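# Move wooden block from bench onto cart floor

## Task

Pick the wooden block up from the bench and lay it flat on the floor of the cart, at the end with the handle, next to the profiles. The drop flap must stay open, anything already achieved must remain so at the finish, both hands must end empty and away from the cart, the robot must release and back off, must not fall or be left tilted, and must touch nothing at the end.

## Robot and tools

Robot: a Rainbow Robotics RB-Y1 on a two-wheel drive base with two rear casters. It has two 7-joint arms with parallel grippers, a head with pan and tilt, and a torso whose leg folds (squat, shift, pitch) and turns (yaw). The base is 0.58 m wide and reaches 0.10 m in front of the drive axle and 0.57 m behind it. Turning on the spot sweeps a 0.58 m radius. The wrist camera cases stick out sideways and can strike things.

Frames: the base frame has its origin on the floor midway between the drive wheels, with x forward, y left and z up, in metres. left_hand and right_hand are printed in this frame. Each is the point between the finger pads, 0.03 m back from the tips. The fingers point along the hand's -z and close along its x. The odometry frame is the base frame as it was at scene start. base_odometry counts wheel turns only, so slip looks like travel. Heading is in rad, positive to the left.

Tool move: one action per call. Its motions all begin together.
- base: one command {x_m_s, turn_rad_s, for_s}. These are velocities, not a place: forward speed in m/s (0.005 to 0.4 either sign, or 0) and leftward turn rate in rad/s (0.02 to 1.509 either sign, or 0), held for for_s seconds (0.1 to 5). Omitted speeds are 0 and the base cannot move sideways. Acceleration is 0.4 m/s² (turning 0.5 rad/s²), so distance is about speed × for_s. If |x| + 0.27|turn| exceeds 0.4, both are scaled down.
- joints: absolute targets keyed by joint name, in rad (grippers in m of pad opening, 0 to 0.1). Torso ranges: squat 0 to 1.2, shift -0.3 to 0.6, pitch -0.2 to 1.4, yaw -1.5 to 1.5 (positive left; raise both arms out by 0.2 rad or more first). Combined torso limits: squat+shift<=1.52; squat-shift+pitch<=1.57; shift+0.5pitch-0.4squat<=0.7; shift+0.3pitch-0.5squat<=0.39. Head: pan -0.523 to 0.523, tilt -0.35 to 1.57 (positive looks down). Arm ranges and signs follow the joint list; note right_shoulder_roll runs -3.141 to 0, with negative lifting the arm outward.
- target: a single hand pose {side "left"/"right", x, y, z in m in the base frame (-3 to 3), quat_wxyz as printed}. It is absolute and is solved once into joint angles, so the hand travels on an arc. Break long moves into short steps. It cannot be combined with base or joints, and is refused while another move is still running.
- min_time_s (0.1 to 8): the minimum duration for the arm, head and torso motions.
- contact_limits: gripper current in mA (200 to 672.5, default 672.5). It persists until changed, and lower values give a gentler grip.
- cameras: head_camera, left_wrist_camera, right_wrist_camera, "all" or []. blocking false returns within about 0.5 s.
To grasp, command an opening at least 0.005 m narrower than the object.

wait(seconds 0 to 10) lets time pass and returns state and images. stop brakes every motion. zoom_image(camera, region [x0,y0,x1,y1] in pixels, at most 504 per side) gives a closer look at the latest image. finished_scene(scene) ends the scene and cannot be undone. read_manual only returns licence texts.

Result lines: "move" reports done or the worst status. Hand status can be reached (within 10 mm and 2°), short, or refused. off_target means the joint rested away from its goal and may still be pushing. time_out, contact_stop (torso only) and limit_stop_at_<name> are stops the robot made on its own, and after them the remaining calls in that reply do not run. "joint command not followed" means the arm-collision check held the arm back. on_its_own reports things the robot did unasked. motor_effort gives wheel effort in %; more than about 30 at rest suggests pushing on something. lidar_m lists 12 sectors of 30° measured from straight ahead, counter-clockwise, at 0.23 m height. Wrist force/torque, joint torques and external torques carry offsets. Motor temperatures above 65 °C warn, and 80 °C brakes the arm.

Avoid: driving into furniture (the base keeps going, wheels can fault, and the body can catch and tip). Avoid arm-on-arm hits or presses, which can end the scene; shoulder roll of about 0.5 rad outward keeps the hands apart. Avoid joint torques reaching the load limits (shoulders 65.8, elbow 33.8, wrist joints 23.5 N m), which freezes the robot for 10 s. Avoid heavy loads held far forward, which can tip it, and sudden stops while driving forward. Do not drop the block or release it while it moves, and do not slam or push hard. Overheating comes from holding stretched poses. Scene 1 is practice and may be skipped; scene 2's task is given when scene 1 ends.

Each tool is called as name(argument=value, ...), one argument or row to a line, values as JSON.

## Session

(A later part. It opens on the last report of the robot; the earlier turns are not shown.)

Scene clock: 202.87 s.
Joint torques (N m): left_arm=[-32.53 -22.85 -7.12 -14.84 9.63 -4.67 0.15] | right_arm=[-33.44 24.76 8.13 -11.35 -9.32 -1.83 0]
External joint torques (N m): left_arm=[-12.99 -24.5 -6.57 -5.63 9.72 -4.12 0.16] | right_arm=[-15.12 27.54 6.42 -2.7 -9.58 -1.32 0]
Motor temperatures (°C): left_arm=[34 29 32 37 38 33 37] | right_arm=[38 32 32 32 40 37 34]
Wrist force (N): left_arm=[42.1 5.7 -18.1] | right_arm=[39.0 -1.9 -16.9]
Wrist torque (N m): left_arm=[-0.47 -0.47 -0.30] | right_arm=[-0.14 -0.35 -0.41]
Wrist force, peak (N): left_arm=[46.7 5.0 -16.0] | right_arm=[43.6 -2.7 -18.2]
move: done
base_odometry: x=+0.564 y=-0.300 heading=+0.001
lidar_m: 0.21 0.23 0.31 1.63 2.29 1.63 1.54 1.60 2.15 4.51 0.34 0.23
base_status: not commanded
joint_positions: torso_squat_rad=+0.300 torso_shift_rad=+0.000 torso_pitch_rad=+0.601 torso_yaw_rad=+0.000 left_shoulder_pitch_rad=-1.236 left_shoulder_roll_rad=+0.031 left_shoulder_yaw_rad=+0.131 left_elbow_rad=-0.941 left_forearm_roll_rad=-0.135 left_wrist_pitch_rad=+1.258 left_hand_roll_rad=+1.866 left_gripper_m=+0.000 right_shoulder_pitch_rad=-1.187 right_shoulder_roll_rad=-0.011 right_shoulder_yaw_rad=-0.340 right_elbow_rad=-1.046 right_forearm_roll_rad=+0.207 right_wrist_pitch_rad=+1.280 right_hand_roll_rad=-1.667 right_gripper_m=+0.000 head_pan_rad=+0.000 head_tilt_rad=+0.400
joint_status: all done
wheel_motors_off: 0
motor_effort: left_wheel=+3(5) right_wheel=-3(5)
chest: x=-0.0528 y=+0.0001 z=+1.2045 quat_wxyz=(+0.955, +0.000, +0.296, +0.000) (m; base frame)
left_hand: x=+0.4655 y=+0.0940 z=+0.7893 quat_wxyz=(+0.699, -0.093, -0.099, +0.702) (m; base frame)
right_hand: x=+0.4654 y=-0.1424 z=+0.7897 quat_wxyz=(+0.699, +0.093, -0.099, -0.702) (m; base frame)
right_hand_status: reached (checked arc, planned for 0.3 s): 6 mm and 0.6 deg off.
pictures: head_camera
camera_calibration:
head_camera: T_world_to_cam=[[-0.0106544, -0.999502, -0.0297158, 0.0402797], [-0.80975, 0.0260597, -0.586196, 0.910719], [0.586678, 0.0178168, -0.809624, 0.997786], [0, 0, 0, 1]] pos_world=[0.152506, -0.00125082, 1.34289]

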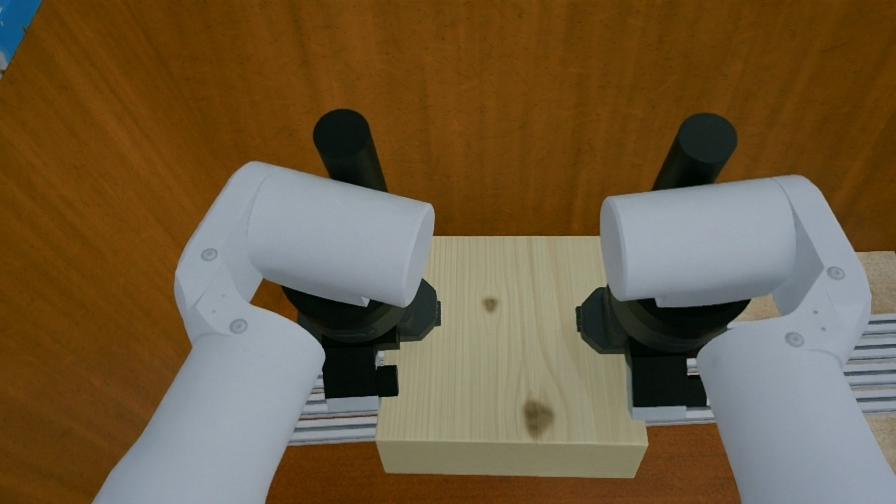

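move(
  target={"side":"left","x":0.45,"y":0.0885,"z":0.766,"quat_wxyz":[0.7004,-0.0969,-0.0969,0.7004]},
  cameras=[],
)

move(
  target={"side":"right","x":0.45,"y":-0.136,"z":0.766,"quat_wxyz":[0.7004,0.0969,-0.0969,-0.7004]},
  cameras=[],
)

move(
  target={"side":"left","x":0.434,"y":0.0885,"z":0.741,"quat_wxyz":[0.7021,-0.0838,-0.0838,0.7021]},
  cameras=[],
)

move(
  target={"side":"right","x":0.434,"y":-0.136,"z":0.741,"quat_wxyz":[0.7021,0.0838,-0.0838,-0.7021]},
  cameras=[],
)

move(
  target={"side":"left","x":0.418,"y":0.0885,"z":0.717,"quat_wxyz":[0.7021,-0.0838,-0.0838,0.7021]},
  cameras=[],
)

move(
  target={"side":"right","x":0.418,"y":-0.136,"z":0.717,"quat_wxyz":[0.7021,0.0838,-0.0838,-0.7021]},
)

Scene clock: 205.90 s.
Joint torques (N m): left_arm=[-31.44 -23.89 -7.07 -14.69 9.25 -4.65 0.09] | right_arm=[-33.07 23.51 7.95 -11.51 -9.92 -2.1 0.01]
External joint torques (N m): left_arm=[-12.83 -24.92 -6.46 -5.6 9.34 -4.11 0.09] | right_arm=[-14.76 26.28 6.25 -2.87 -10.17 -1.59 0.01]
Motor temperatures (°C): left_arm=[34 29 32 37 38 33 37] | right_arm=[38 32 32 32 40 37 34]
Wrist force (N): left_arm=[41.5 3.9 -19.0] | right_arm=[38.5 -3.5 -17.0]
Wrist torque (N m): left_arm=[-0.31 -0.65 0.27] | right_arm=[0.01 -1.22 0.23]
Wrist force, peak (N): left_arm=[45.8 3.2 -16.4] | right_arm=[42.0 -0.8 -16.3]
move: done
base_odometry: x=+0.564 y=-0.300 heading=+0.001
lidar_m: 0.22 0.23 0.31 1.63 2.29 1.62 1.54 1.61 2.17 4.52 0.32 0.23
base_status: not commanded
joint_positions: torso_squat_rad=+0.300 torso_shift_rad=+0.000 torso_pitch_rad=+0.601 torso_yaw_rad=+0.000 left_shoulder_pitch_rad=-1.178 left_shoulder_roll_rad=+0.016 left_shoulder_yaw_rad=+0.117 left_elbow_rad=-0.934 left_forearm_roll_rad=-0.148 left_wrist_pitch_rad=+1.196 left_hand_roll_rad=+1.876 left_gripper_m=+0.000 right_shoulder_pitch_rad=-1.187 right_shoulder_roll_rad=-0.011 right_shoulder_yaw_rad=-0.340 right_elbow_rad=-1.046 right_forearm_roll_rad=+0.207 right_wrist_pitch_rad=+1.280 right_hand_roll_rad=-1.667 right_gripper_m=+0.000 head_pan_rad=+0.000 head_tilt_rad=+0.400
joint_status: all done
wheel_motors_off: 0
motor_effort: left_wheel=+4(6) right_wheel=-3(6)
chest: x=-0.0528 y=+0.0001 z=+1.2045 quat_wxyz=(+0.955, +0.000, +0.296, +0.000) (m; base frame)
left_hand: x=+0.4493 y=+0.0941 z=+0.7643 quat_wxyz=(+0.699, -0.093, -0.099, +0.702) (m; base frame)
left_hand_status: reached (checked arc, planned for 0.3 s): 6 mm and 0.5 deg off.
right_hand: x=+0.4653 y=-0.1422 z=+0.7896 quat_wxyz=(+0.699, +0.093, -0.099, -0.702) (m; base frame)
pictures: none
No camera images: "cameras" was empty.

Scene clock: 206.73 s.
Joint torques (N m): left_arm=[-30.82 -23.29 -7.03 -14.64 9.32 -4.62 0.11] | right_arm=[-32.93 24.1 9 -12.11 -9.15 -2.06 0]
External joint torques (N m): left_arm=[-12.2 -24.32 -6.41 -5.55 9.41 -4.08 0.11] | right_arm=[-15.56 26.38 7.54 -3.54 -9.42 -1.55 0]
Motor temperatures (°C): left_arm=[34 29 32 37 38 33 37] | right_arm=[38 32 32 32 40 37 34]
Wrist force (N): left_arm=[41.4 5.8 -18.0] | right_arm=[38.1 -2.7 -16.9]
Wrist torque (N m): left_arm=[-0.51 -0.58 -0.31] | right_arm=[-0.06 -0.45 -0.43]
Wrist force, peak (N): left_arm=[48.0 3.7 -17.7] | right_arm=[44.6 -1.4 -15.3]
move: done
base_odometry: x=+0.564 y=-0.300 heading=+0.001
lidar_m: 0.22 0.24 0.32 1.62 2.27 1.62 1.55 1.60 2.15 4.51 0.33 0.24
base_status: not commanded
joint_positions: torso_squat_rad=+0.300 torso_shift_rad=+0.000 torso_pitch_rad=+0.601 torso_yaw_rad=+0.000 left_shoulder_pitch_rad=-1.178 left_shoulder_roll_rad=+0.016 left_shoulder_yaw_rad=+0.117 left_elbow_rad=-0.934 left_forearm_roll_rad=-0.148 left_wrist_pitch_rad=+1.196 left_hand_roll_rad=+1.876 left_gripper_m=+0.000 right_shoulder_pitch_rad=-1.124 right_shoulder_roll_rad=-0.009 right_shoulder_yaw_rad=-0.297 right_elbow_rad=-1.039 right_forearm_roll_rad=+0.189 right_wrist_pitch_rad=+1.220 right_hand_roll_rad=-1.691 right_gripper_m=+0.000 head_pan_rad=+0.000 head_tilt_rad=+0.400
joint_status: all done
wheel_motors_off: 0
motor_effort: left_wheel=+4(5) right_wheel=-3(5)
chest: x=-0.0528 y=+0.0001 z=+1.2045 quat_wxyz=(+0.955, +0.000, +0.296, +0.000) (m; base frame)
left_hand: x=+0.4494 y=+0.0940 z=+0.7643 quat_wxyz=(+0.699, -0.093, -0.099, +0.702) (m; base frame)
right_hand: x=+0.4491 y=-0.1419 z=+0.7645 quat_wxyz=(+0.699, +0.093, -0.099, -0.702) (m; base frame)
right_hand_status: reached (checked arc, planned for 0.3 s): 6 mm and 0.6 deg off.
pictures: none
No camera images: "cameras" was empty.

Scene clock: 207.40 s.
Joint torques (N m): left_arm=[-30.6 -24.27 -6.81 -14.24 9.12 -4.48 0.1] | right_arm=[-32.73 25.19 8.93 -12.17 -9.71 -2.39 0.05]
External joint torques (N m): left_arm=[-12.37 -25.13 -6.22 -5.46 9.18 -4 0.1] | right_arm=[-15.36 27.47 7.46 -3.6 -9.97 -1.88 0.05]
Motor temperatures (°C): left_arm=[34 29 32 37 38 33 37] | right_arm=[38 32 32 32 40 37 34]
Wrist force (N): left_arm=[41.5 3.8 -18.9] | right_arm=[38.1 -4.1 -16.5]
Wrist torque (N m): left_arm=[-0.33 -0.57 0.26] | right_arm=[0.06 -1.19 0.25]
Wrist force, peak (N): left_arm=[50.7 5.0 -17.8] | right_arm=[47.9 -1.8 -16.4]
move: done
base_odometry: x=+0.564 y=-0.300 heading=+0.001
lidar_m: 0.22 0.23 0.32 1.63 2.27 1.62 1.55 1.61 2.16 4.52 0.33 0.22
base_status: not commanded
joint_positions: torso_squat_rad=+0.300 torso_shift_rad=+0.000 torso_pitch_rad=+0.601 torso_yaw_rad=+0.000 left_shoulder_pitch_rad=-1.173 left_shoulder_roll_rad=+0.013 left_shoulder_yaw_rad=+0.118 left_elbow_rad=-0.852 left_forearm_roll_rad=-0.145 left_wrist_pitch_rad=+1.144 left_hand_roll_rad=+1.885 left_gripper_m=+0.000 right_shoulder_pitch_rad=-1.124 right_shoulder_roll_rad=-0.010 right_shoulder_yaw_rad=-0.297 right_elbow_rad=-1.039 right_forearm_roll_rad=+0.189 right_wrist_pitch_rad=+1.220 right_hand_roll_rad=-1.691 right_gripper_m=+0.000 head_pan_rad=+0.000 head_tilt_rad=+0.400
joint_status: all done
wheel_motors_off: 0
motor_effort: left_wheel=+5(7) right_wheel=-2(4)
chest: x=-0.0528 y=+0.0001 z=+1.2045 quat_wxyz=(+0.955, +0.000, +0.296, +0.000) (m; base frame)
left_hand: x=+0.4333 y=+0.0941 z=+0.7395 quat_wxyz=(+0.701, -0.080, -0.086, +0.704) (m; base frame)
left_hand_status: reached (checked arc, planned for 0.3 s): 6 mm and 0.5 deg off.
right_hand: x=+0.4492 y=-0.1420 z=+0.7646 quat_wxyz=(+0.699, +0.093, -0.099, -0.702) (m; base frame)
pictures: none
No camera images: "cameras" was empty.

Scene clock: 208.03 s.
Joint torques (N m): left_arm=[-30.55 -24.35 -7.1 -14.35 9.07 -4.57 0.11] | right_arm=[-31.3 24.9 8.62 -11.5 -8.88 -2.04 0.01]
External joint torques (N m): left_arm=[-12.33 -25.21 -6.51 -5.57 9.14 -4.1 0.11] | right_arm=[-14.33 27.04 7.26 -3.18 -9.14 -1.6 0.01]
Motor temperatures (°C): left_arm=[34 29 32 37 38 33 37] | right_arm=[38 32 32 32 40 37 34]
Wrist force (N): left_arm=[41.0 5.4 -19.0] | right_arm=[38.2 -2.1 -17.5]
Wrist torque (N m): left_arm=[-0.46 -0.58 -0.29] | right_arm=[-0.11 -0.41 -0.39]
Wrist force, peak (N): left_arm=[42.7 6.1 -19.4] | right_arm=[38.3 -3.6 -19.8]
move: done
base_odometry: x=+0.564 y=-0.300 heading=+0.001
lidar_m: 0.21 0.23 0.32 1.63 2.26 1.62 1.54 1.61 2.16 4.50 0.33 0.24
base_status: not commanded
joint_positions: torso_squat_rad=+0.300 torso_shift_rad=+0.000 torso_pitch_rad=+0.601 torso_yaw_rad=+0.000 left_shoulder_pitch_rad=-1.173 left_shoulder_roll_rad=+0.013 left_shoulder_yaw_rad=+0.118 left_elbow_rad=-0.852 left_forearm_roll_rad=-0.145 left_wrist_pitch_rad=+1.144 left_hand_roll_rad=+1.885 left_gripper_m=+0.000 right_shoulder_pitch_rad=-1.111 right_shoulder_roll_rad=-0.011 right_shoulder_yaw_rad=-0.295 right_elbow_rad=-0.966 right_forearm_roll_rad=+0.185 right_wrist_pitch_rad=+1.173 right_hand_roll_rad=-1.701 right_gripper_m=+0.000 head_pan_rad=+0.000 head_tilt_rad=+0.400
joint_status: all done
wheel_motors_off: 0
motor_effort: left_wheel=+4(5) right_wheel=-3(4)
chest: x=-0.0528 y=+0.0001 z=+1.2045 quat_wxyz=(+0.955, +0.000, +0.296, +0.000) (m; base frame)
left_hand: x=+0.4333 y=+0.0941 z=+0.7395 quat_wxyz=(+0.701, -0.080, -0.086, +0.704) (m; base frame)
right_hand: x=+0.4332 y=-0.1419 z=+0.7398 quat_wxyz=(+0.701, +0.080, -0.086, -0.704) (m; base frame)
right_hand_status: reached (checked arc, planned for 0.3 s): 6 mm and 0.5 deg off.
pictures: none
No camera images: "cameras" was empty.

Scene clock: 208.77 s.
Joint torques (N m): left_arm=[-29.71 -24.78 -6.71 -14.44 8.49 -4.6 0.16] | right_arm=[-31.39 25.47 8.42 -11.83 -9.35 -2.15 0.12]
External joint torques (N m): left_arm=[-12.29 -25.21 -6.19 -5.91 8.57 -4.12 0.17] | right_arm=[-14.43 27.61 7.06 -3.5 -9.61 -1.71 0.12]
Motor temperatures (°C): left_arm=[34 29 32 37 38 33 37] | right_arm=[38 32 32 32 40 37 34]
Wrist force (N): left_arm=[41.1 4.1 -18.7] | right_arm=[37.6 -3.3 -16.5]
Wrist torque (N m): left_arm=[-0.30 -0.53 0.20] | right_arm=[-0.02 -1.14 0.22]
Wrist force, peak (N): left_arm=[47.1 6.0 -17.2] | right_arm=[44.0 -0.4 -17.6]
move: done
base_odometry: x=+0.564 y=-0.300 heading=+0.001
lidar_m: 0.22 0.23 0.31 1.63 2.28 1.63 1.54 1.61 2.15 4.51 0.33 0.24
base_status: not commanded
joint_positions: torso_squat_rad=+0.300 torso_shift_rad=+0.000 torso_pitch_rad=+0.601 torso_yaw_rad=+0.000 left_shoulder_pitch_rad=-1.133 left_shoulder_roll_rad=+0.009 left_shoulder_yaw_rad=+0.090 left_elbow_rad=-0.814 left_forearm_roll_rad=-0.146 left_wrist_pitch_rad=+1.071 left_hand_roll_rad=+1.908 left_gripper_m=+0.000 right_shoulder_pitch_rad=-1.111 right_shoulder_roll_rad=-0.011 right_shoulder_yaw_rad=-0.294 right_elbow_rad=-0.965 right_forearm_roll_rad=+0.185 right_wrist_pitch_rad=+1.173 right_hand_roll_rad=-1.701 right_gripper_m=+0.000 head_pan_rad=+0.000 head_tilt_rad=+0.400
joint_status: all done
wheel_motors_off: 0
motor_effort: left_wheel=+4(6) right_wheel=-4(5)
chest: x=-0.0528 y=+0.0001 z=+1.2045 quat_wxyz=(+0.955, +0.000, +0.296, +0.000) (m; base frame)
left_hand: x=+0.4171 y=+0.0942 z=+0.7155 quat_wxyz=(+0.701, -0.080, -0.086, +0.703) (m; base frame)
left_hand_status: reached (checked arc, planned for 0.2 s): 6 mm and 0.5 deg off.
right_hand: x=+0.4332 y=-0.1420 z=+0.7397 quat_wxyz=(+0.701, +0.080, -0.086, -0.704) (m; base frame)
pictures: none
No camera images: "cameras" was empty.

Scene clock: 209.47 s.
Joint torques (N m): left_arm=[-29.28 -24.43 -6.1 -14.17 8.44 -4.77 0.08] | right_arm=[-31.1 25.42 8.1 -12 -8.3 -2.21 0.01]
External joint torques (N m): left_arm=[-11.86 -24.85 -5.57 -5.64 8.51 -4.3 0.09] | right_arm=[-14.98 27.2 6.91 -3.87 -8.56 -1.77 0.01]
Motor temperatures (°C): left_arm=[34 29 32 37 38 33 37] | right_arm=[38 32 32 32 40 37 34]
Wrist force (N): left_arm=[39.7 5.7 -18.9] | right_arm=[36.6 -1.9 -16.9]
Wrist torque (N m): left_arm=[-0.43 -0.54 -0.26] | right_arm=[-0.15 -0.44 -0.43]
Wrist force, peak (N): left_arm=[42.9 2.8 -17.4] | right_arm=[40.3 1.2 -14.8]
move: done
base_odometry: x=+0.564 y=-0.300 heading=+0.001
lidar_m: 0.21 0.23 0.32 1.63 2.27 1.62 1.54 1.61 2.15 4.52 0.33 0.23
base_status: not commanded
joint_positions: torso_squat_rad=+0.300 torso_shift_rad=+0.000 torso_pitch_rad=+0.601 torso_yaw_rad=+0.000 left_shoulder_pitch_rad=-1.133 left_shoulder_roll_rad=+0.009 left_shoulder_yaw_rad=+0.090 left_elbow_rad=-0.814 left_forearm_roll_rad=-0.146 left_wrist_pitch_rad=+1.071 left_hand_roll_rad=+1.908 left_gripper_m=+0.000 right_shoulder_pitch_rad=-1.066 right_shoulder_roll_rad=-0.011 right_shoulder_yaw_rad=-0.264 right_elbow_rad=-0.933 right_forearm_roll_rad=+0.175 right_wrist_pitch_rad=+1.101 right_hand_roll_rad=-1.722 right_gripper_m=+0.000 head_pan_rad=+0.000 head_tilt_rad=+0.400
joint_status: all done
wheel_motors_off: 0
motor_effort: left_wheel=+4(4) right_wheel=-2(6)
chest: x=-0.0528 y=+0.0001 z=+1.2045 quat_wxyz=(+0.955, +0.000, +0.296, +0.000) (m; base frame)
left_hand: x=+0.4171 y=+0.0941 z=+0.7155 quat_wxyz=(+0.701, -0.080, -0.086, +0.703) (m; base frame)
right_hand: x=+0.4170 y=-0.1420 z=+0.7157 quat_wxyz=(+0.701, +0.080, -0.086, -0.704) (m; base frame)
right_hand_status: reached (checked arc, planned for 0.2 s): 6 mm and 0.5 deg off.
pictures: head_camera, left_wrist_camera, right_wrist_camera
camera_calibration:
head_camera: T_world_to_cam=[[-0.0106527, -0.999501, -0.0297199, 0.0402838], [-0.809717, 0.0260617, -0.586242, 0.910695], [0.586724, 0.0178196, -0.809591, 0.997792], [0, 0, 0, 1]] pos_world=[0.152406, -0.00125082, 1.34289]
left_wrist_camera: T_world_to_cam=[[-0.0284091, 0.999567, -0.00760774, -0.0772934], [0.756428, 0.0264729, 0.653541, -0.75662], [0.65346, 0.0128118, -0.756853, 0.340295], [0, 0, 0, 1]] pos_world=[0.347763, 0.0929301, 0.751448]
right_wrist_camera: T_world_to_cam=[[-0.0172238, 0.999048, -0.0400904, 0.176565], [0.719758, 0.0402203, 0.693059, -0.7634], [0.694011, -0.0169183, -0.719766, 0.295537], [0, 0, 0, 1]] pos_world=[0.347399, -0.140692, 0.748877]

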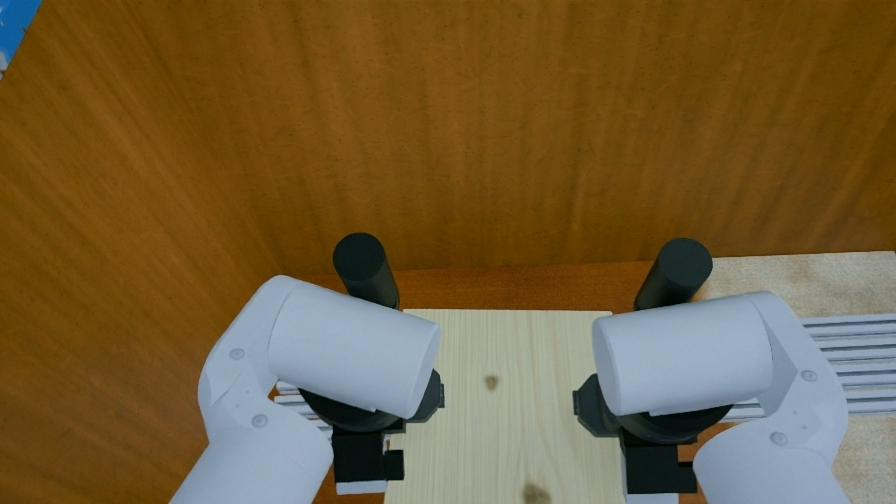

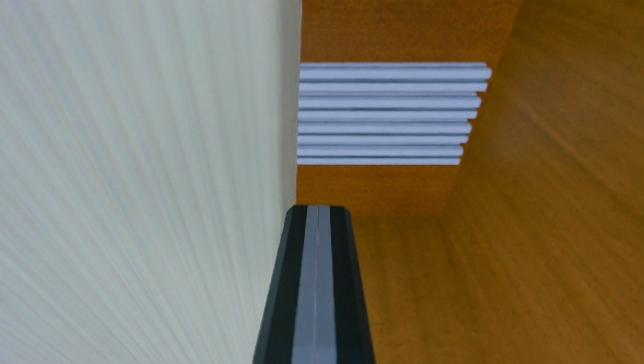

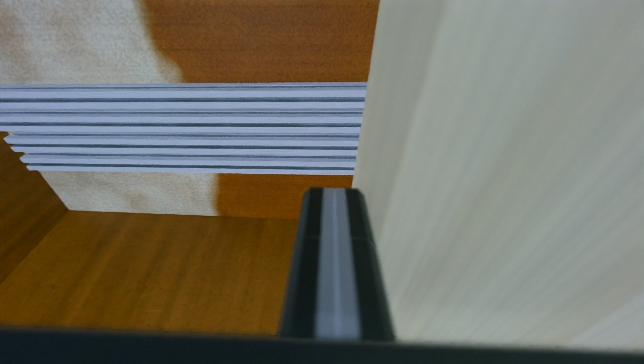

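move(
  target={"side":"left","x":0.403,"y":0.0875,"z":0.692,"quat_wxyz":[0.7036,-0.0706,-0.0706,0.7036]},
  cameras=[],
)

move(
  target={"side":"right","x":0.403,"y":-0.1345,"z":0.692,"quat_wxyz":[0.7036,0.0706,-0.0706,-0.7036]},
  cameras=[],
)

move(
  target={"side":"left","x":0.387,"y":0.0875,"z":0.667,"quat_wxyz":[0.7036,-0.0706,-0.0706,0.7036]},
  cameras=[],
)

move(
  target={"side":"right","x":0.387,"y":-0.1345,"z":0.667,"quat_wxyz":[0.7036,0.0706,-0.0706,-0.7036]},
)

Scene clock: 213.97 s.
Joint torques (N m): left_arm=[-29.61 -26.58 -5.28 -13.99 8.34 -4.8 0.11] | right_arm=[-30.36 25.84 7.98 -12 -9.44 -2.62 -0.09]
External joint torques (N m): left_arm=[-12.31 -27.09 -4.87 -6.01 8.39 -4.4 0.11] | right_arm=[-14.24 27.61 6.8 -3.86 -9.7 -2.19 -0.1]
Motor temperatures (°C): left_arm=[34 29 32 37 38 33 37] | right_arm=[38 32 32 32 40 37 34]
Wrist force (N): left_arm=[43.3 2.6 -19.1] | right_arm=[39.1 -3.4 -17.5]
Wrist torque (N m): left_arm=[-0.41 -0.57 0.25] | right_arm=[0.01 -1.26 0.23]
Wrist force, peak (N): left_arm=[45.7 2.1 -16.9] | right_arm=[43.4 -2.4 -16.5]
move: done
base_odometry: x=+0.564 y=-0.300 heading=+0.001
lidar_m: 0.22 0.23 0.31 1.62 2.28 1.62 1.54 1.61 2.16 4.52 0.33 0.24
base_status: not commanded
joint_positions: torso_squat_rad=+0.300 torso_shift_rad=+0.000 torso_pitch_rad=+0.601 torso_yaw_rad=+0.000 left_shoulder_pitch_rad=-1.163 left_shoulder_roll_rad=+0.013 left_shoulder_yaw_rad=+0.087 left_elbow_rad=-0.667 left_forearm_roll_rad=-0.135 left_wrist_pitch_rad=+0.987 left_hand_roll_rad=+1.928 left_gripper_m=+0.000 right_shoulder_pitch_rad=-1.066 right_shoulder_roll_rad=-0.011 right_shoulder_yaw_rad=-0.264 right_elbow_rad=-0.933 right_forearm_roll_rad=+0.175 right_wrist_pitch_rad=+1.101 right_hand_roll_rad=-1.722 right_gripper_m=+0.000 head_pan_rad=+0.000 head_tilt_rad=+0.400
joint_status: all done
wheel_motors_off: 0
motor_effort: left_wheel=+4(5) right_wheel=-5(5)
chest: x=-0.0528 y=+0.0001 z=+1.2045 quat_wxyz=(+0.955, +0.000, +0.296, +0.000) (m; base frame)
left_hand: x=+0.4019 y=+0.0936 z=+0.6910 quat_wxyz=(+0.702, -0.068, -0.073, +0.705) (m; base frame)
left_hand_status: reached (checked arc, planned for 0.4 s): 6 mm and 0.4 deg off.
right_hand: x=+0.4171 y=-0.1421 z=+0.7158 quat_wxyz=(+0.701, +0.080, -0.086, -0.704) (m; base frame)
pictures: none
No camera images: "cameras" was empty.

Scene clock: 214.73 s.
Joint torques (N m): left_arm=[-30.51 -27.98 -4.85 -14.71 9.14 -5.19 0.14] | right_arm=[-31.86 28.23 7.16 -11.05 -8.99 -2.43 0.02]
External joint torques (N m): left_arm=[-13.21 -28.51 -4.45 -6.73 9.2 -4.78 0.14] | right_arm=[-15.9 30.04 6.12 -3.36 -9.24 -2.06 0.02]
Motor temperatures (°C): left_arm=[34 29 32 37 38 33 37] | right_arm=[38 32 32 32 40 37 34]
Wrist force (N): left_arm=[44.7 4.8 -18.0] | right_arm=[42.8 -1.6 -16.8]
Wrist torque (N m): left_arm=[-0.48 -0.70 -0.27] | right_arm=[-0.16 -0.51 -0.44]
Wrist force, peak (N): left_arm=[47.4 4.5 -18.5] | right_arm=[44.2 -1.4 -17.3]
move: done
base_odometry: x=+0.564 y=-0.300 heading=+0.001
lidar_m: 0.22 0.22 0.31 1.62 2.28 1.62 1.54 1.61 2.15 4.52 0.33 0.23
base_status: not commanded
joint_positions: torso_squat_rad=+0.300 torso_shift_rad=+0.000 torso_pitch_rad=+0.601 torso_yaw_rad=+0.000 left_shoulder_pitch_rad=-1.163 left_shoulder_roll_rad=+0.014 left_shoulder_yaw_rad=+0.087 left_elbow_rad=-0.666 left_forearm_roll_rad=-0.135 left_wrist_pitch_rad=+0.987 left_hand_roll_rad=+1.928 left_gripper_m=+0.000 right_shoulder_pitch_rad=-1.082 right_shoulder_roll_rad=-0.020 right_shoulder_yaw_rad=-0.265 right_elbow_rad=-0.808 right_forearm_roll_rad=+0.173 right_wrist_pitch_rad=+1.031 right_hand_roll_rad=-1.740 right_gripper_m=+0.000 head_pan_rad=+0.000 head_tilt_rad=+0.400
joint_status: all done
wheel_motors_off: 0
motor_effort: left_wheel=+3(4) right_wheel=-5(7)
chest: x=-0.0528 y=+0.0001 z=+1.2045 quat_wxyz=(+0.955, +0.000, +0.296, +0.000) (m; base frame)
left_hand: x=+0.4018 y=+0.0939 z=+0.6909 quat_wxyz=(+0.702, -0.068, -0.073, +0.705) (m; base frame)
right_hand: x=+0.4018 y=-0.1412 z=+0.6910 quat_wxyz=(+0.702, +0.067, -0.073, -0.705) (m; base frame)
right_hand_status: reached (checked arc, planned for 0.4 s): 7 mm and 0.5 deg off.
pictures: none
No camera images: "cameras" was empty.

Scene clock: 215.50 s.
Joint torques (N m): left_arm=[-29.54 -28.59 -3.4 -14.05 8.07 -5.18 0.04] | right_arm=[-31.58 29.12 6.62 -11.36 -9.67 -2.68 -0.07]
External joint torques (N m): left_arm=[-12.61 -29.06 -3.1 -6.75 8.12 -4.78 0.05] | right_arm=[-15.62 30.92 5.58 -3.67 -9.92 -2.32 -0.07]
Motor temperatures (°C): left_arm=[34 29 32 37 38 33 37] | right_arm=[38 32 32 32 40 37 34]
Wrist force (N): left_arm=[45.0 3.4 -19.9] | right_arm=[41.9 -2.9 -17.1]
Wrist torque (N m): left_arm=[-0.32 -0.76 0.23] | right_arm=[-0.05 -1.31 0.22]
Wrist force, peak (N): left_arm=[49.9 1.5 -17.4] | right_arm=[46.2 -1.5 -17.1]
move: done
base_odometry: x=+0.564 y=-0.300 heading=+0.001
lidar_m: 0.22 0.22 0.29 1.63 2.29 1.62 1.55 1.61 2.16 4.51 0.33 0.23
base_status: not commanded
joint_positions: torso_squat_rad=+0.300 torso_shift_rad=+0.000 torso_pitch_rad=+0.601 torso_yaw_rad=+0.000 left_shoulder_pitch_rad=-1.184 left_shoulder_roll_rad=+0.014 left_shoulder_yaw_rad=+0.073 left_elbow_rad=-0.512 left_forearm_roll_rad=-0.141 left_wrist_pitch_rad=+0.858 left_hand_roll_rad=+1.967 left_gripper_m=+0.000 right_shoulder_pitch_rad=-1.082 right_shoulder_roll_rad=-0.020 right_shoulder_yaw_rad=-0.264 right_elbow_rad=-0.808 right_forearm_roll_rad=+0.173 right_wrist_pitch_rad=+1.031 right_hand_roll_rad=-1.740 right_gripper_m=+0.000 head_pan_rad=+0.000 head_tilt_rad=+0.400
joint_status: all done
wheel_motors_off: 0
motor_effort: left_wheel=+4(4) right_wheel=-3(6)
chest: x=-0.0528 y=+0.0001 z=+1.2045 quat_wxyz=(+0.955, +0.000, +0.296, +0.000) (m; base frame)
left_hand: x=+0.3862 y=+0.0939 z=+0.6656 quat_wxyz=(+0.702, -0.067, -0.073, +0.705) (m; base frame)
left_hand_status: reached (checked arc, planned for 0.5 s): 7 mm and 0.5 deg off.
right_hand: x=+0.4019 y=-0.1412 z=+0.6910 quat_wxyz=(+0.702, +0.067, -0.073, -0.705) (m; base frame)
pictures: none
No camera images: "cameras" was empty.

Scene clock: 216.17 s.
Joint torques (N m): left_arm=[-29.64 -28.65 -3.1 -14.37 8.2 -5.33 -0.05] | right_arm=[-19.36 32.57 6.11 -3.15 -9.25 1.21 0.01]
External joint torques (N m): left_arm=[-12.71 -29.11 -2.8 -7.07 8.26 -4.94 -0.05] | right_arm=[-3.94 34.19 5.18 4.14 -9.49 1.59 0.01]
Motor temperatures (°C): left_arm=[34 29 32 37 38 33 37] | right_arm=[37 32 32 32 40 37 34]
Wrist force (N): left_arm=[45.6 3.8 -19.8] | right_arm=[42.8 12.9 -13.5]
Wrist torque (N m): left_arm=[-0.39 -0.66 -0.19] | right_arm=[0.20 -0.51 -0.43]
Wrist force, peak (N): left_arm=[46.4 4.8 -20.4] | right_arm=[43.0 19.5 -13.1]
move: done
base_odometry: x=+0.564 y=-0.300 heading=+0.001
lidar_m: 0.22 0.23 0.32 1.64 2.28 1.61 1.54 1.61 2.15 4.52 0.34 0.24
base_status: not commanded
joint_positions: torso_squat_rad=+0.300 torso_shift_rad=+0.000 torso_pitch_rad=+0.601 torso_yaw_rad=+0.000 left_shoulder_pitch_rad=-1.184 left_shoulder_roll_rad=+0.014 left_shoulder_yaw_rad=+0.073 left_elbow_rad=-0.512 left_forearm_roll_rad=-0.141 left_wrist_pitch_rad=+0.858 left_hand_roll_rad=+1.967 left_gripper_m=+0.000 right_shoulder_pitch_rad=-1.071 right_shoulder_roll_rad=-0.021 right_shoulder_yaw_rad=-0.259 right_elbow_rad=-0.720 right_forearm_roll_rad=+0.180 right_wrist_pitch_rad=+0.928 right_hand_roll_rad=-1.760 right_gripper_m=+0.000 head_pan_rad=+0.000 head_tilt_rad=+0.400
joint_status: all done
wheel_motors_off: 0
motor_effort: left_wheel=+0(3) right_wheel=-8(10)
chest: x=-0.0529 y=+0.0001 z=+1.2045 quat_wxyz=(+0.955, +0.000, +0.296, +0.000) (m; base frame)
left_hand: x=+0.3862 y=+0.0939 z=+0.6657 quat_wxyz=(+0.702, -0.067, -0.073, +0.705) (m; base frame)
right_hand: x=+0.3884 y=-0.1412 z=+0.6682 quat_wxyz=(+0.702, +0.070, -0.076, -0.705) (m; base frame)
right_hand_status: reached (checked arc, planned for 0.3 s): 7 mm and 0.6 deg off.
pictures: head_camera, left_wrist_camera, right_wrist_camera
camera_calibration:
head_camera: T_world_to_cam=[[-0.0105602, -0.999504, -0.0296661, 0.040199], [-0.809505, 0.0259617, -0.586538, 0.911038], [0.587018, 0.0178209, -0.809378, 0.9976], [0, 0, 0, 1]] pos_world=[0.152306, -0.00125112, 1.34299]
left_wrist_camera: T_world_to_cam=[[-0.0286907, 0.99957, -0.00606375, -0.0792902], [0.779846, 0.026178, 0.625424, -0.690972], [0.625314, 0.013215, -0.780262, 0.349149], [0, 0, 0, 1]] pos_world=[0.318249, 0.0927303, 0.704098]
right_wrist_camera: T_world_to_cam=[[-0.0189469, 0.999044, -0.0393978, 0.173424], [0.739693, 0.040518, 0.671724, -0.703275], [0.672678, -0.0164152, -0.739753, 0.302858], [0, 0, 0, 1]] pos_world=[0.319768, -0.139792, 0.703279]

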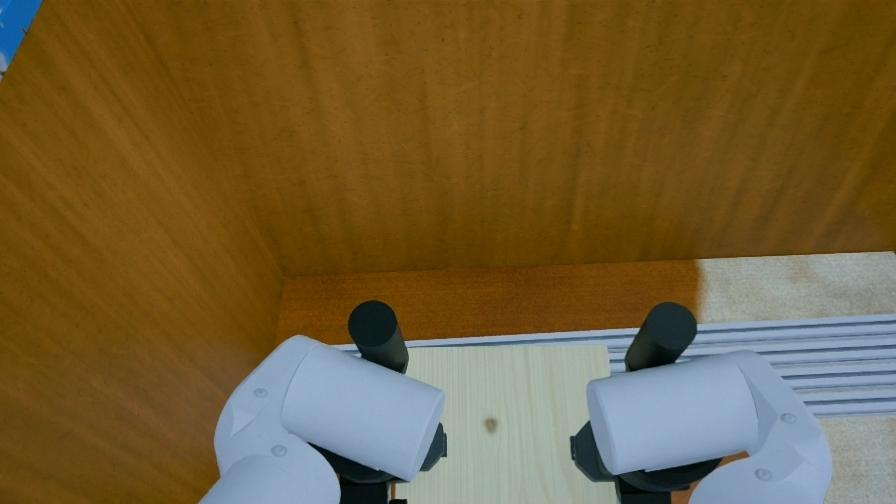

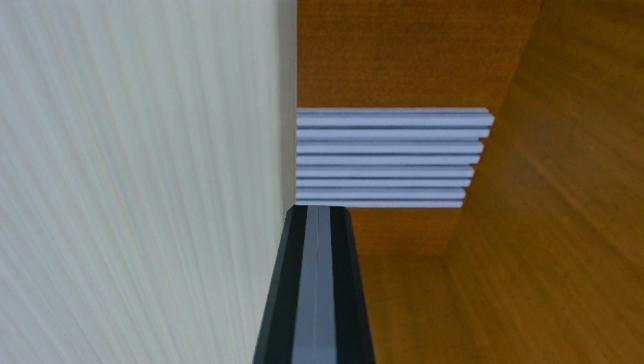

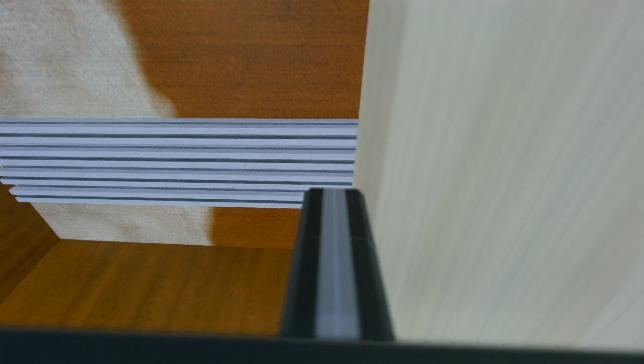

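move(
  base={"x_m_s":0.05,"for_s":0.5},
  joints={"head_tilt_rad":0.9},
  cameras=["head_camera"],
)

Scene clock: 219.50 s.
Joint torques (N m): left_arm=[-29.71 -28.54 -2.86 -14.66 7.98 -5.44 0.04] | right_arm=[-27.97 31.44 6.24 -10.01 -8.2 -2.42 0.05]
External joint torques (N m): left_arm=[-12.78 -29.01 -2.56 -7.36 8.03 -5.04 0.05] | right_arm=[-12.62 33.04 5.31 -2.74 -8.44 -2.05 0.05]
Motor temperatures (°C): left_arm=[34 29 32 37 38 33 37] | right_arm=[37 32 32 32 40 37 34]
Wrist force (N): left_arm=[44.1 3.8 -19.0] | right_arm=[41.3 -1.8 -17.1]
Wrist torque (N m): left_arm=[-0.41 -0.75 -0.26] | right_arm=[-0.13 -0.56 -0.41]
Wrist force, peak (N): left_arm=[45.9 4.4 -20.1] | right_arm=[43.6 13.7 -13.5]
move: done
base_odometry: x=+0.589 y=-0.300 heading=+0.001
lidar_m: 0.19 0.21 0.26 1.63 2.31 1.64 1.56 1.64 2.21 0.89 0.29 0.20
base_status: done (sent for 0.5 of 0.5 s)
joint_positions: torso_squat_rad=+0.300 torso_shift_rad=+0.000 torso_pitch_rad=+0.601 torso_yaw_rad=+0.000 left_shoulder_pitch_rad=-1.184 left_shoulder_roll_rad=+0.014 left_shoulder_yaw_rad=+0.073 left_elbow_rad=-0.512 left_forearm_roll_rad=-0.141 left_wrist_pitch_rad=+0.858 left_hand_roll_rad=+1.967 left_gripper_m=+0.000 right_shoulder_pitch_rad=-1.069 right_shoulder_roll_rad=-0.021 right_shoulder_yaw_rad=-0.259 right_elbow_rad=-0.718 right_forearm_roll_rad=+0.180 right_wrist_pitch_rad=+0.929 right_hand_roll_rad=-1.760 right_gripper_m=+0.000 head_pan_rad=+0.000 head_tilt_rad=+0.900
joint_status: all done
wheel_motors_off: 0
motor_effort: left_wheel=+3(25) right_wheel=-3(19)
chest: x=-0.0529 y=+0.0001 z=+1.2045 quat_wxyz=(+0.955, +0.000, +0.296, +0.000) (m; base frame)
left_hand: x=+0.3861 y=+0.0938 z=+0.6656 quat_wxyz=(+0.702, -0.067, -0.073, +0.705) (m; base frame)
right_hand: x=+0.3862 y=-0.1415 z=+0.6666 quat_wxyz=(+0.702, +0.068, -0.074, -0.705) (m; base frame)
pictures: head_camera
camera_calibration:
head_camera: T_world_to_cam=[[-0.023594, -0.999501, -0.0209796, 0.0294378], [-0.991621, 0.0260637, -0.126523, 0.301056], [0.127007, 0.0178187, -0.991742, 1.28109], [0, 0, 0, 1]] pos_world=[0.13652, -0.00125081, 1.30922]

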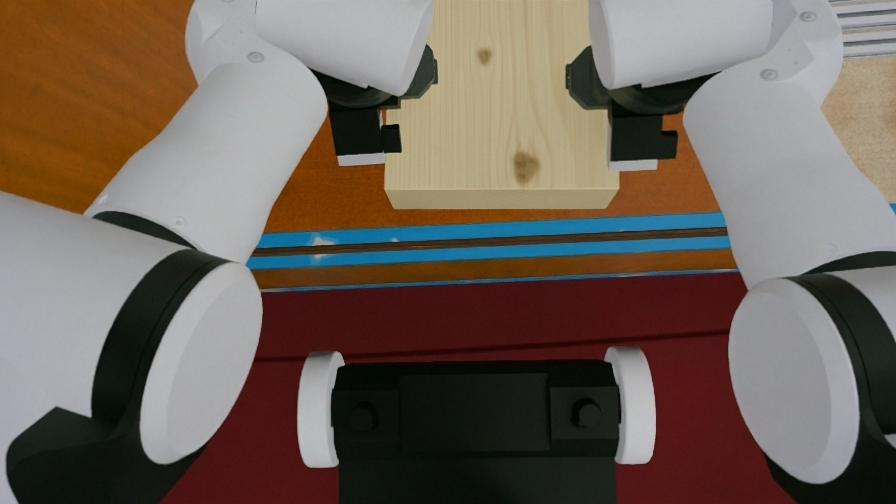

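move(
  base={"turn_rad_s":0.07,"for_s":0.5},
  cameras=[],
)

move(
  joints={"torso_squat_rad":0.4,"torso_shift_rad":0.1,"torso_pitch_rad":0.67,"head_tilt_rad":0.8},
  min_time_s=1.5,
  cameras=["head_camera"],
)

move(
  base={"x_m_s":-0.06,"for_s":0.75},
)

Scene clock: 226.07 s.
Joint torques (N m): left_arm=[-29.48 -28.03 -2.68 -14.52 8.16 -5.44 0.05] | right_arm=[-28.25 31.02 6.61 -10.12 -8.24 -2.55 0.04]
External joint torques (N m): left_arm=[-12.55 -28.49 -2.37 -7.23 8.22 -5.04 0.06] | right_arm=[-12.9 32.62 5.68 -2.86 -8.48 -2.18 0.04]
Motor temperatures (°C): left_arm=[34 29 32 38 38 33 37] | right_arm=[37 32 32 32 40 37 34]
Wrist force (N): left_arm=[44.0 4.9 -19.5] | right_arm=[41.8 -2.3 -17.6]
Wrist torque (N m): left_arm=[-0.49 -0.73 -0.26] | right_arm=[-0.11 -0.51 -0.42]
Wrist force, peak (N): left_arm=[45.3 4.5 -19.8] | right_arm=[42.4 -2.0 -17.0]
move: done
base_odometry: x=+0.589 y=-0.300 heading=+0.035
lidar_m: 0.19 0.21 0.29 1.61 2.25 1.63 1.57 1.66 2.27 0.80 0.29 0.21
base_status: done (sent for 0.5 of 0.5 s)
joint_positions: torso_squat_rad=+0.300 torso_shift_rad=+0.000 torso_pitch_rad=+0.601 torso_yaw_rad=+0.000 left_shoulder_pitch_rad=-1.184 left_shoulder_roll_rad=+0.014 left_shoulder_yaw_rad=+0.073 left_elbow_rad=-0.512 left_forearm_roll_rad=-0.141 left_wrist_pitch_rad=+0.858 left_hand_roll_rad=+1.967 left_gripper_m=+0.000 right_shoulder_pitch_rad=-1.068 right_shoulder_roll_rad=-0.021 right_shoulder_yaw_rad=-0.259 right_elbow_rad=-0.718 right_forearm_roll_rad=+0.180 right_wrist_pitch_rad=+0.929 right_hand_roll_rad=-1.760 right_gripper_m=+0.000 head_pan_rad=+0.000 head_tilt_rad=+0.900
joint_status: not commanded
wheel_motors_off: 0
motor_effort: left_wheel=-22(36) right_wheel=+15(35)
chest: x=-0.0529 y=+0.0001 z=+1.2045 quat_wxyz=(+0.955, +0.000, +0.296, +0.000) (m; base frame)
left_hand: x=+0.3861 y=+0.0938 z=+0.6656 quat_wxyz=(+0.703, -0.067, -0.073, +0.705) (m; base frame)
right_hand: x=+0.3861 y=-0.1415 z=+0.6666 quat_wxyz=(+0.702, +0.068, -0.074, -0.705) (m; base frame)
pictures: none
No camera images: "cameras" was empty.

Scene clock: 227.87 s.
Joint torques (N m): left_arm=[-28.43 -28.98 -2.7 -14.11 8.15 -5.34 0.11] | right_arm=[-27.3 31.56 6.54 -9.76 -8.27 -2.38 -0.03]
External joint torques (N m): left_arm=[-12.9 -28.73 -2.32 -7.33 8.17 -5.07 0.11] | right_arm=[-13.41 32.57 5.62 -2.98 -8.49 -2.14 -0.03]
Motor temperatures (°C): left_arm=[34 29 32 38 38 33 37] | right_arm=[37 32 32 32 39 37 34]
Wrist force (N): left_arm=[45.5 2.3 -18.9] | right_arm=[41.2 -0.9 -17.6]
Wrist torque (N m): left_arm=[-0.36 -0.57 -0.27] | right_arm=[-0.05 -0.58 -0.41]
Wrist force, peak (N): left_arm=[45.5 2.3 -18.9] | right_arm=[41.8 -1.5 -16.8]
move: done
base_odometry: x=+0.589 y=-0.300 heading=+0.035
lidar_m: 0.19 0.20 0.28 1.62 2.23 1.64 1.57 1.64 2.26 0.77 0.28 0.19
base_status: not commanded
joint_positions: torso_squat_rad=+0.400 torso_shift_rad=+0.100 torso_pitch_rad=+0.671 torso_yaw_rad=+0.000 left_shoulder_pitch_rad=-1.184 left_shoulder_roll_rad=+0.014 left_shoulder_yaw_rad=+0.073 left_elbow_rad=-0.512 left_forearm_roll_rad=-0.141 left_wrist_pitch_rad=+0.858 left_hand_roll_rad=+1.967 left_gripper_m=+0.000 right_shoulder_pitch_rad=-1.068 right_shoulder_roll_rad=-0.021 right_shoulder_yaw_rad=-0.259 right_elbow_rad=-0.718 right_forearm_roll_rad=+0.180 right_wrist_pitch_rad=+0.929 right_hand_roll_rad=-1.760 right_gripper_m=+0.000 head_pan_rad=+0.000 head_tilt_rad=+0.800
joint_status: all done
wheel_motors_off: 0
motor_effort: left_wheel=-23(24) right_wheel=+15(18)
chest: x=+0.0290 y=+0.0001 z=+1.1644 quat_wxyz=(+0.944, +0.000, +0.329, +0.000) (m; base frame)
left_hand: x=+0.4292 y=+0.0938 z=+0.5961 quat_wxyz=(+0.705, -0.042, -0.048, +0.707) (m; base frame)
right_hand: x=+0.4292 y=-0.1415 z=+0.5971 quat_wxyz=(+0.704, +0.043, -0.049, -0.707) (m; base frame)
pictures: head_camera
camera_calibration:
head_camera: T_world_to_cam=[[-0.0229546, -0.999502, -0.021675, 0.0313698], [-0.987401, 0.0260613, -0.156075, 0.424053], [0.156562, 0.0178193, -0.987507, 1.20957], [0, 0, 0, 1]] pos_world=[0.230058, -0.00125082, 1.26132]

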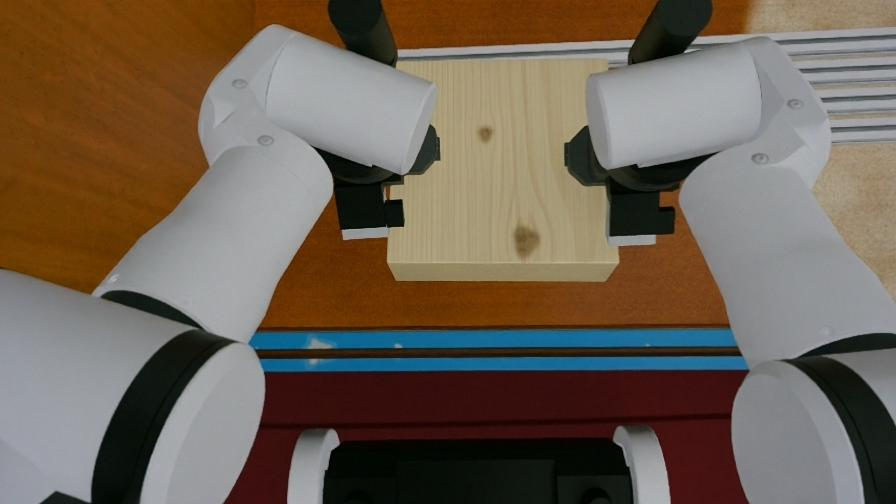

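Scene clock: 229.30 s.
Joint torques (N m): left_arm=[-28.2 -29.08 -2.79 -13.96 8.26 -5.21 0.11] | right_arm=[-27.76 31.56 6.37 -10.03 -8.29 -2.44 -0.08]
External joint torques (N m): left_arm=[-12.67 -28.83 -2.41 -7.18 8.27 -4.94 0.12] | right_arm=[-13.87 32.57 5.44 -3.25 -8.5 -2.2 -0.08]
Motor temperatures (°C): left_arm=[34 29 32 38 38 33 37] | right_arm=[37 32 32 32 39 37 34]
Wrist force (N): left_arm=[44.6 2.6 -19.2] | right_arm=[40.8 -0.7 -17.5]
Wrist torque (N m): left_arm=[-0.41 -0.64 -0.27] | right_arm=[-0.12 -0.61 -0.41]
Wrist force, peak (N): left_arm=[44.9 2.1 -20.0] | right_arm=[41.6 0.3 -17.6]
move: done
base_odometry: x=+0.543 y=-0.301 heading=+0.034
lidar_m: 0.23 0.25 0.34 1.65 2.16 1.58 1.53 1.61 2.19 4.05 0.36 0.25
base_status: done (sent for 0.77 of 0.77 s)
joint_positions: torso_squat_rad=+0.400 torso_shift_rad=+0.100 torso_pitch_rad=+0.671 torso_yaw_rad=+0.000 left_shoulder_pitch_rad=-1.184 left_shoulder_roll_rad=+0.014 left_shoulder_yaw_rad=+0.073 left_elbow_rad=-0.512 left_forearm_roll_rad=-0.141 left_wrist_pitch_rad=+0.858 left_hand_roll_rad=+1.967 left_gripper_m=+0.000 right_shoulder_pitch_rad=-1.068 right_shoulder_roll_rad=-0.021 right_shoulder_yaw_rad=-0.259 right_elbow_rad=-0.718 right_forearm_roll_rad=+0.180 right_wrist_pitch_rad=+0.929 right_hand_roll_rad=-1.760 right_gripper_m=+0.000 head_pan_rad=+0.000 head_tilt_rad=+0.800
joint_status: not commanded
wheel_motors_off: 0
motor_effort: left_wheel=-9(47) right_wheel=-3(15)
chest: x=+0.0289 y=+0.0001 z=+1.1644 quat_wxyz=(+0.944, +0.000, +0.329, +0.000) (m; base frame)
left_hand: x=+0.4292 y=+0.0938 z=+0.5961 quat_wxyz=(+0.705, -0.042, -0.048, +0.707) (m; base frame)
right_hand: x=+0.4291 y=-0.1415 z=+0.5971 quat_wxyz=(+0.704, +0.043, -0.049, -0.707) (m; base frame)
pictures: head_camera, left_wrist_camera, right_wrist_camera
camera_calibration:
head_camera: T_world_to_cam=[[-0.0229522, -0.999502, -0.0216767, 0.0313714], [-0.987386, 0.026061, -0.156173, 0.424173], [0.15666, 0.0178188, -0.987492, 1.20952], [0, 0, 0, 1]] pos_world=[0.230058, -0.00125082, 1.26132]
left_wrist_camera: T_world_to_cam=[[-0.0290456, 0.99957, -0.00403751, -0.0794366], [0.821774, 0.0261784, 0.569212, -0.665408], [0.569073, 0.0132152, -0.822181, 0.317164], [0, 0, 0, 1]] pos_world=[0.364018, 0.0926303, 0.639204]
right_wrist_camera: T_world_to_cam=[[-0.0213403, 0.999042, -0.0382086, 0.172063], [0.788297, 0.0403202, 0.613973, -0.672054], [0.614925, -0.0170174, -0.788402, 0.27664], [0, 0, 0, 1]] pos_world=[0.363336, -0.140093, 0.637301]

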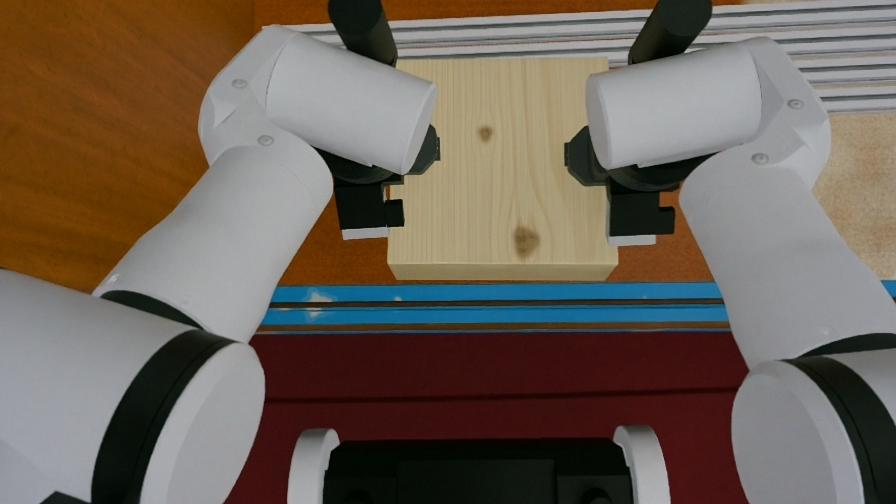

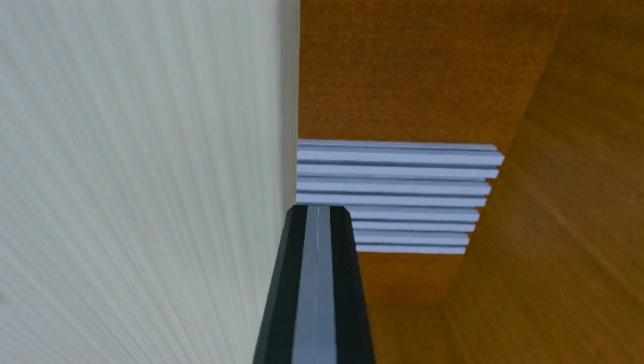

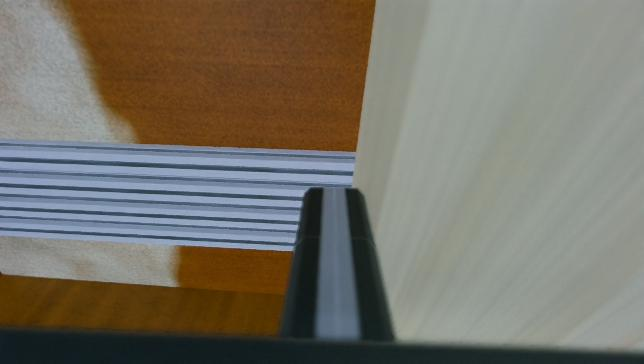

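move(
  joints={"torso_squat_rad":0.5,"torso_shift_rad":0.2,"torso_pitch_rad":0.735,"head_tilt_rad":0.72},
  min_time_s=1.5,
  cameras=[],
)

move(
  base={"x_m_s":-0.06,"for_s":0.6},
)

Scene clock: 236.03 s.
Joint torques (N m): left_arm=[-27.11 -29.85 -3.06 -13.38 8.19 -4.96 -0.05] | right_arm=[-26.58 32.24 6.23 -9.41 -8.2 -2.08 -0.02]
External joint torques (N m): left_arm=[-12.96 -28.94 -2.62 -7.12 8.17 -4.81 -0.05] | right_arm=[-14.11 32.71 5.31 -3.11 -8.39 -1.96 -0.02]
Motor temperatures (°C): left_arm=[34 30 32 38 37 33 37] | right_arm=[37 33 32 31 39 37 34]
Wrist force (N): left_arm=[43.6 1.9 -19.1] | right_arm=[40.4 0.3 -17.6]
Wrist torque (N m): left_arm=[-0.45 -0.82 -0.27] | right_arm=[-0.08 -0.65 -0.41]
Wrist force, peak (N): left_arm=[45.0 2.8 -20.1] | right_arm=[41.6 -1.0 -17.2]
move: done
base_odometry: x=+0.543 y=-0.301 heading=+0.034
lidar_m: 0.24 0.25 0.35 1.66 2.17 1.57 1.52 1.60 2.21 4.04 0.35 0.24
base_status: not commanded
joint_positions: torso_squat_rad=+0.500 torso_shift_rad=+0.200 torso_pitch_rad=+0.736 torso_yaw_rad=+0.000 left_shoulder_pitch_rad=-1.184 left_shoulder_roll_rad=+0.014 left_shoulder_yaw_rad=+0.073 left_elbow_rad=-0.512 left_forearm_roll_rad=-0.141 left_wrist_pitch_rad=+0.858 left_hand_roll_rad=+1.967 left_gripper_m=+0.000 right_shoulder_pitch_rad=-1.068 right_shoulder_roll_rad=-0.021 right_shoulder_yaw_rad=-0.259 right_elbow_rad=-0.718 right_forearm_roll_rad=+0.180 right_wrist_pitch_rad=+0.929 right_hand_roll_rad=-1.760 right_gripper_m=+0.000 head_pan_rad=+0.000 head_tilt_rad=+0.720
joint_status: all done
wheel_motors_off: 0
motor_effort: left_wheel=-9(11) right_wheel=+0(3)
chest: x=+0.1020 y=+0.0001 z=+1.1119 quat_wxyz=(+0.933, +0.000, +0.360, +0.000) (m; base frame)
left_hand: x=+0.4644 y=+0.0938 z=+0.5188 quat_wxyz=(+0.706, -0.019, -0.025, +0.708) (m; base frame)
right_hand: x=+0.4644 y=-0.1415 z=+0.5198 quat_wxyz=(+0.706, +0.020, -0.026, -0.708) (m; base frame)
pictures: none
No camera images: "cameras" was empty.

Scene clock: 237.30 s.
Joint torques (N m): left_arm=[-26.75 -29.68 -2.82 -13.31 8.12 -4.81 0.14] | right_arm=[-25.79 32.09 6.22 -8.9 -8.17 -1.92 0.15]
External joint torques (N m): left_arm=[-12.59 -28.77 -2.39 -7.05 8.1 -4.66 0.14] | right_arm=[-13.32 32.56 5.3 -2.6 -8.36 -1.8 0.15]
Motor temperatures (°C): left_arm=[34 30 32 38 37 33 37] | right_arm=[37 33 32 31 39 37 34]
Wrist force (N): left_arm=[44.5 1.8 -19.1] | right_arm=[41.5 0.9 -17.0]
Wrist torque (N m): left_arm=[-0.42 -0.71 -0.24] | right_arm=[-0.12 -0.54 -0.45]
Wrist force, peak (N): left_arm=[45.0 1.1 -20.2] | right_arm=[41.4 0.3 -17.6]
move: done
base_odometry: x=+0.507 y=-0.303 heading=+0.035
lidar_m: 0.27 0.29 0.40 4.25 2.12 1.55 1.48 1.58 2.14 4.18 0.41 0.29
base_status: done (sent for 0.6 of 0.6 s)
joint_positions: torso_squat_rad=+0.500 torso_shift_rad=+0.200 torso_pitch_rad=+0.736 torso_yaw_rad=+0.000 left_shoulder_pitch_rad=-1.185 left_shoulder_roll_rad=+0.014 left_shoulder_yaw_rad=+0.073 left_elbow_rad=-0.512 left_forearm_roll_rad=-0.141 left_wrist_pitch_rad=+0.858 left_hand_roll_rad=+1.967 left_gripper_m=+0.000 right_shoulder_pitch_rad=-1.068 right_shoulder_roll_rad=-0.021 right_shoulder_yaw_rad=-0.259 right_elbow_rad=-0.718 right_forearm_roll_rad=+0.180 right_wrist_pitch_rad=+0.929 right_hand_roll_rad=-1.760 right_gripper_m=+0.000 head_pan_rad=+0.000 head_tilt_rad=+0.720
joint_status: not commanded
wheel_motors_off: 0
motor_effort: left_wheel=-2(35) right_wheel=+0(20)
chest: x=+0.1019 y=+0.0001 z=+1.1119 quat_wxyz=(+0.933, +0.000, +0.360, +0.000) (m; base frame)
left_hand: x=+0.4645 y=+0.0938 z=+0.5189 quat_wxyz=(+0.706, -0.019, -0.025, +0.708) (m; base frame)
right_hand: x=+0.4645 y=-0.1414 z=+0.5199 quat_wxyz=(+0.706, +0.020, -0.026, -0.708) (m; base frame)
pictures: head_camera, left_wrist_camera, right_wrist_camera
camera_calibration:
head_camera: T_world_to_cam=[[-0.022625, -0.999502, -0.0220168, 0.0322514], [-0.984937, 0.0260607, -0.170938, 0.513222], [0.171426, 0.0178177, -0.985036, 1.12872], [0, 0, 0, 1]] pos_world=[0.312728, -0.00125082, 1.20027]
left_wrist_camera: T_world_to_cam=[[-0.0291095, 0.999574, -0.00218005, -0.0796462], [0.856932, 0.0260782, 0.51477, -0.638566], [0.514607, 0.0131165, -0.857326, 0.277116], [0, 0, 0, 1]] pos_world=[0.402283, 0.0926301, 0.56612]
right_wrist_camera: T_world_to_cam=[[-0.0238196, 0.999044, -0.0366683, 0.170213], [0.826287, 0.0403208, 0.561804, -0.643142], [0.562746, -0.0169166, -0.826457, 0.237978], [0, 0, 0, 1]] pos_world=[0.401553, -0.140093, 0.56424]

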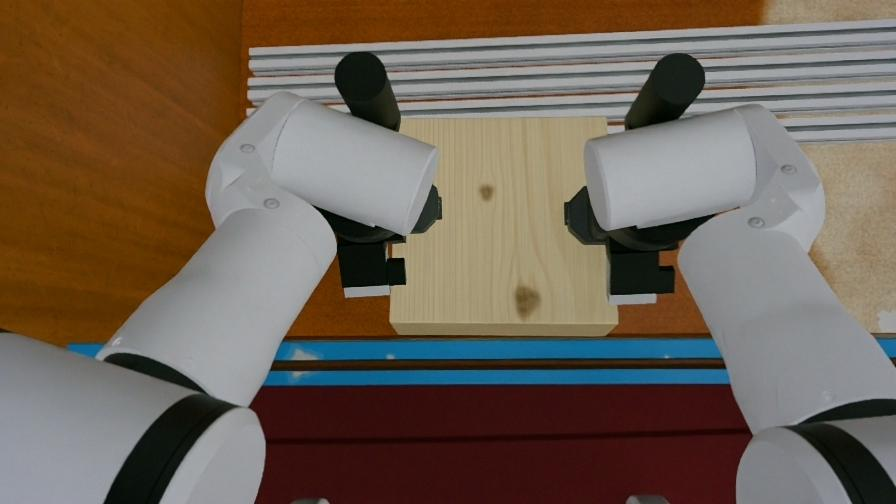

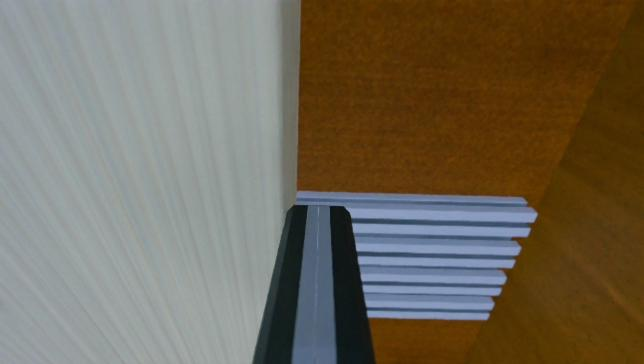

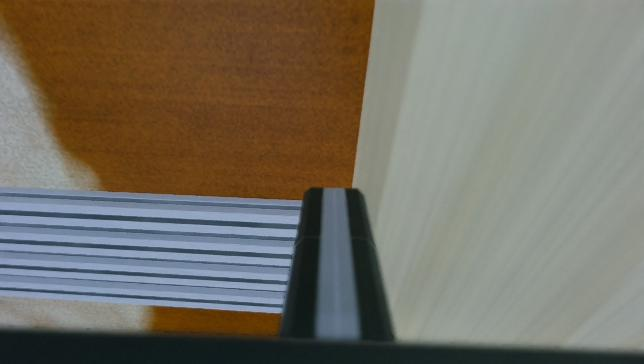

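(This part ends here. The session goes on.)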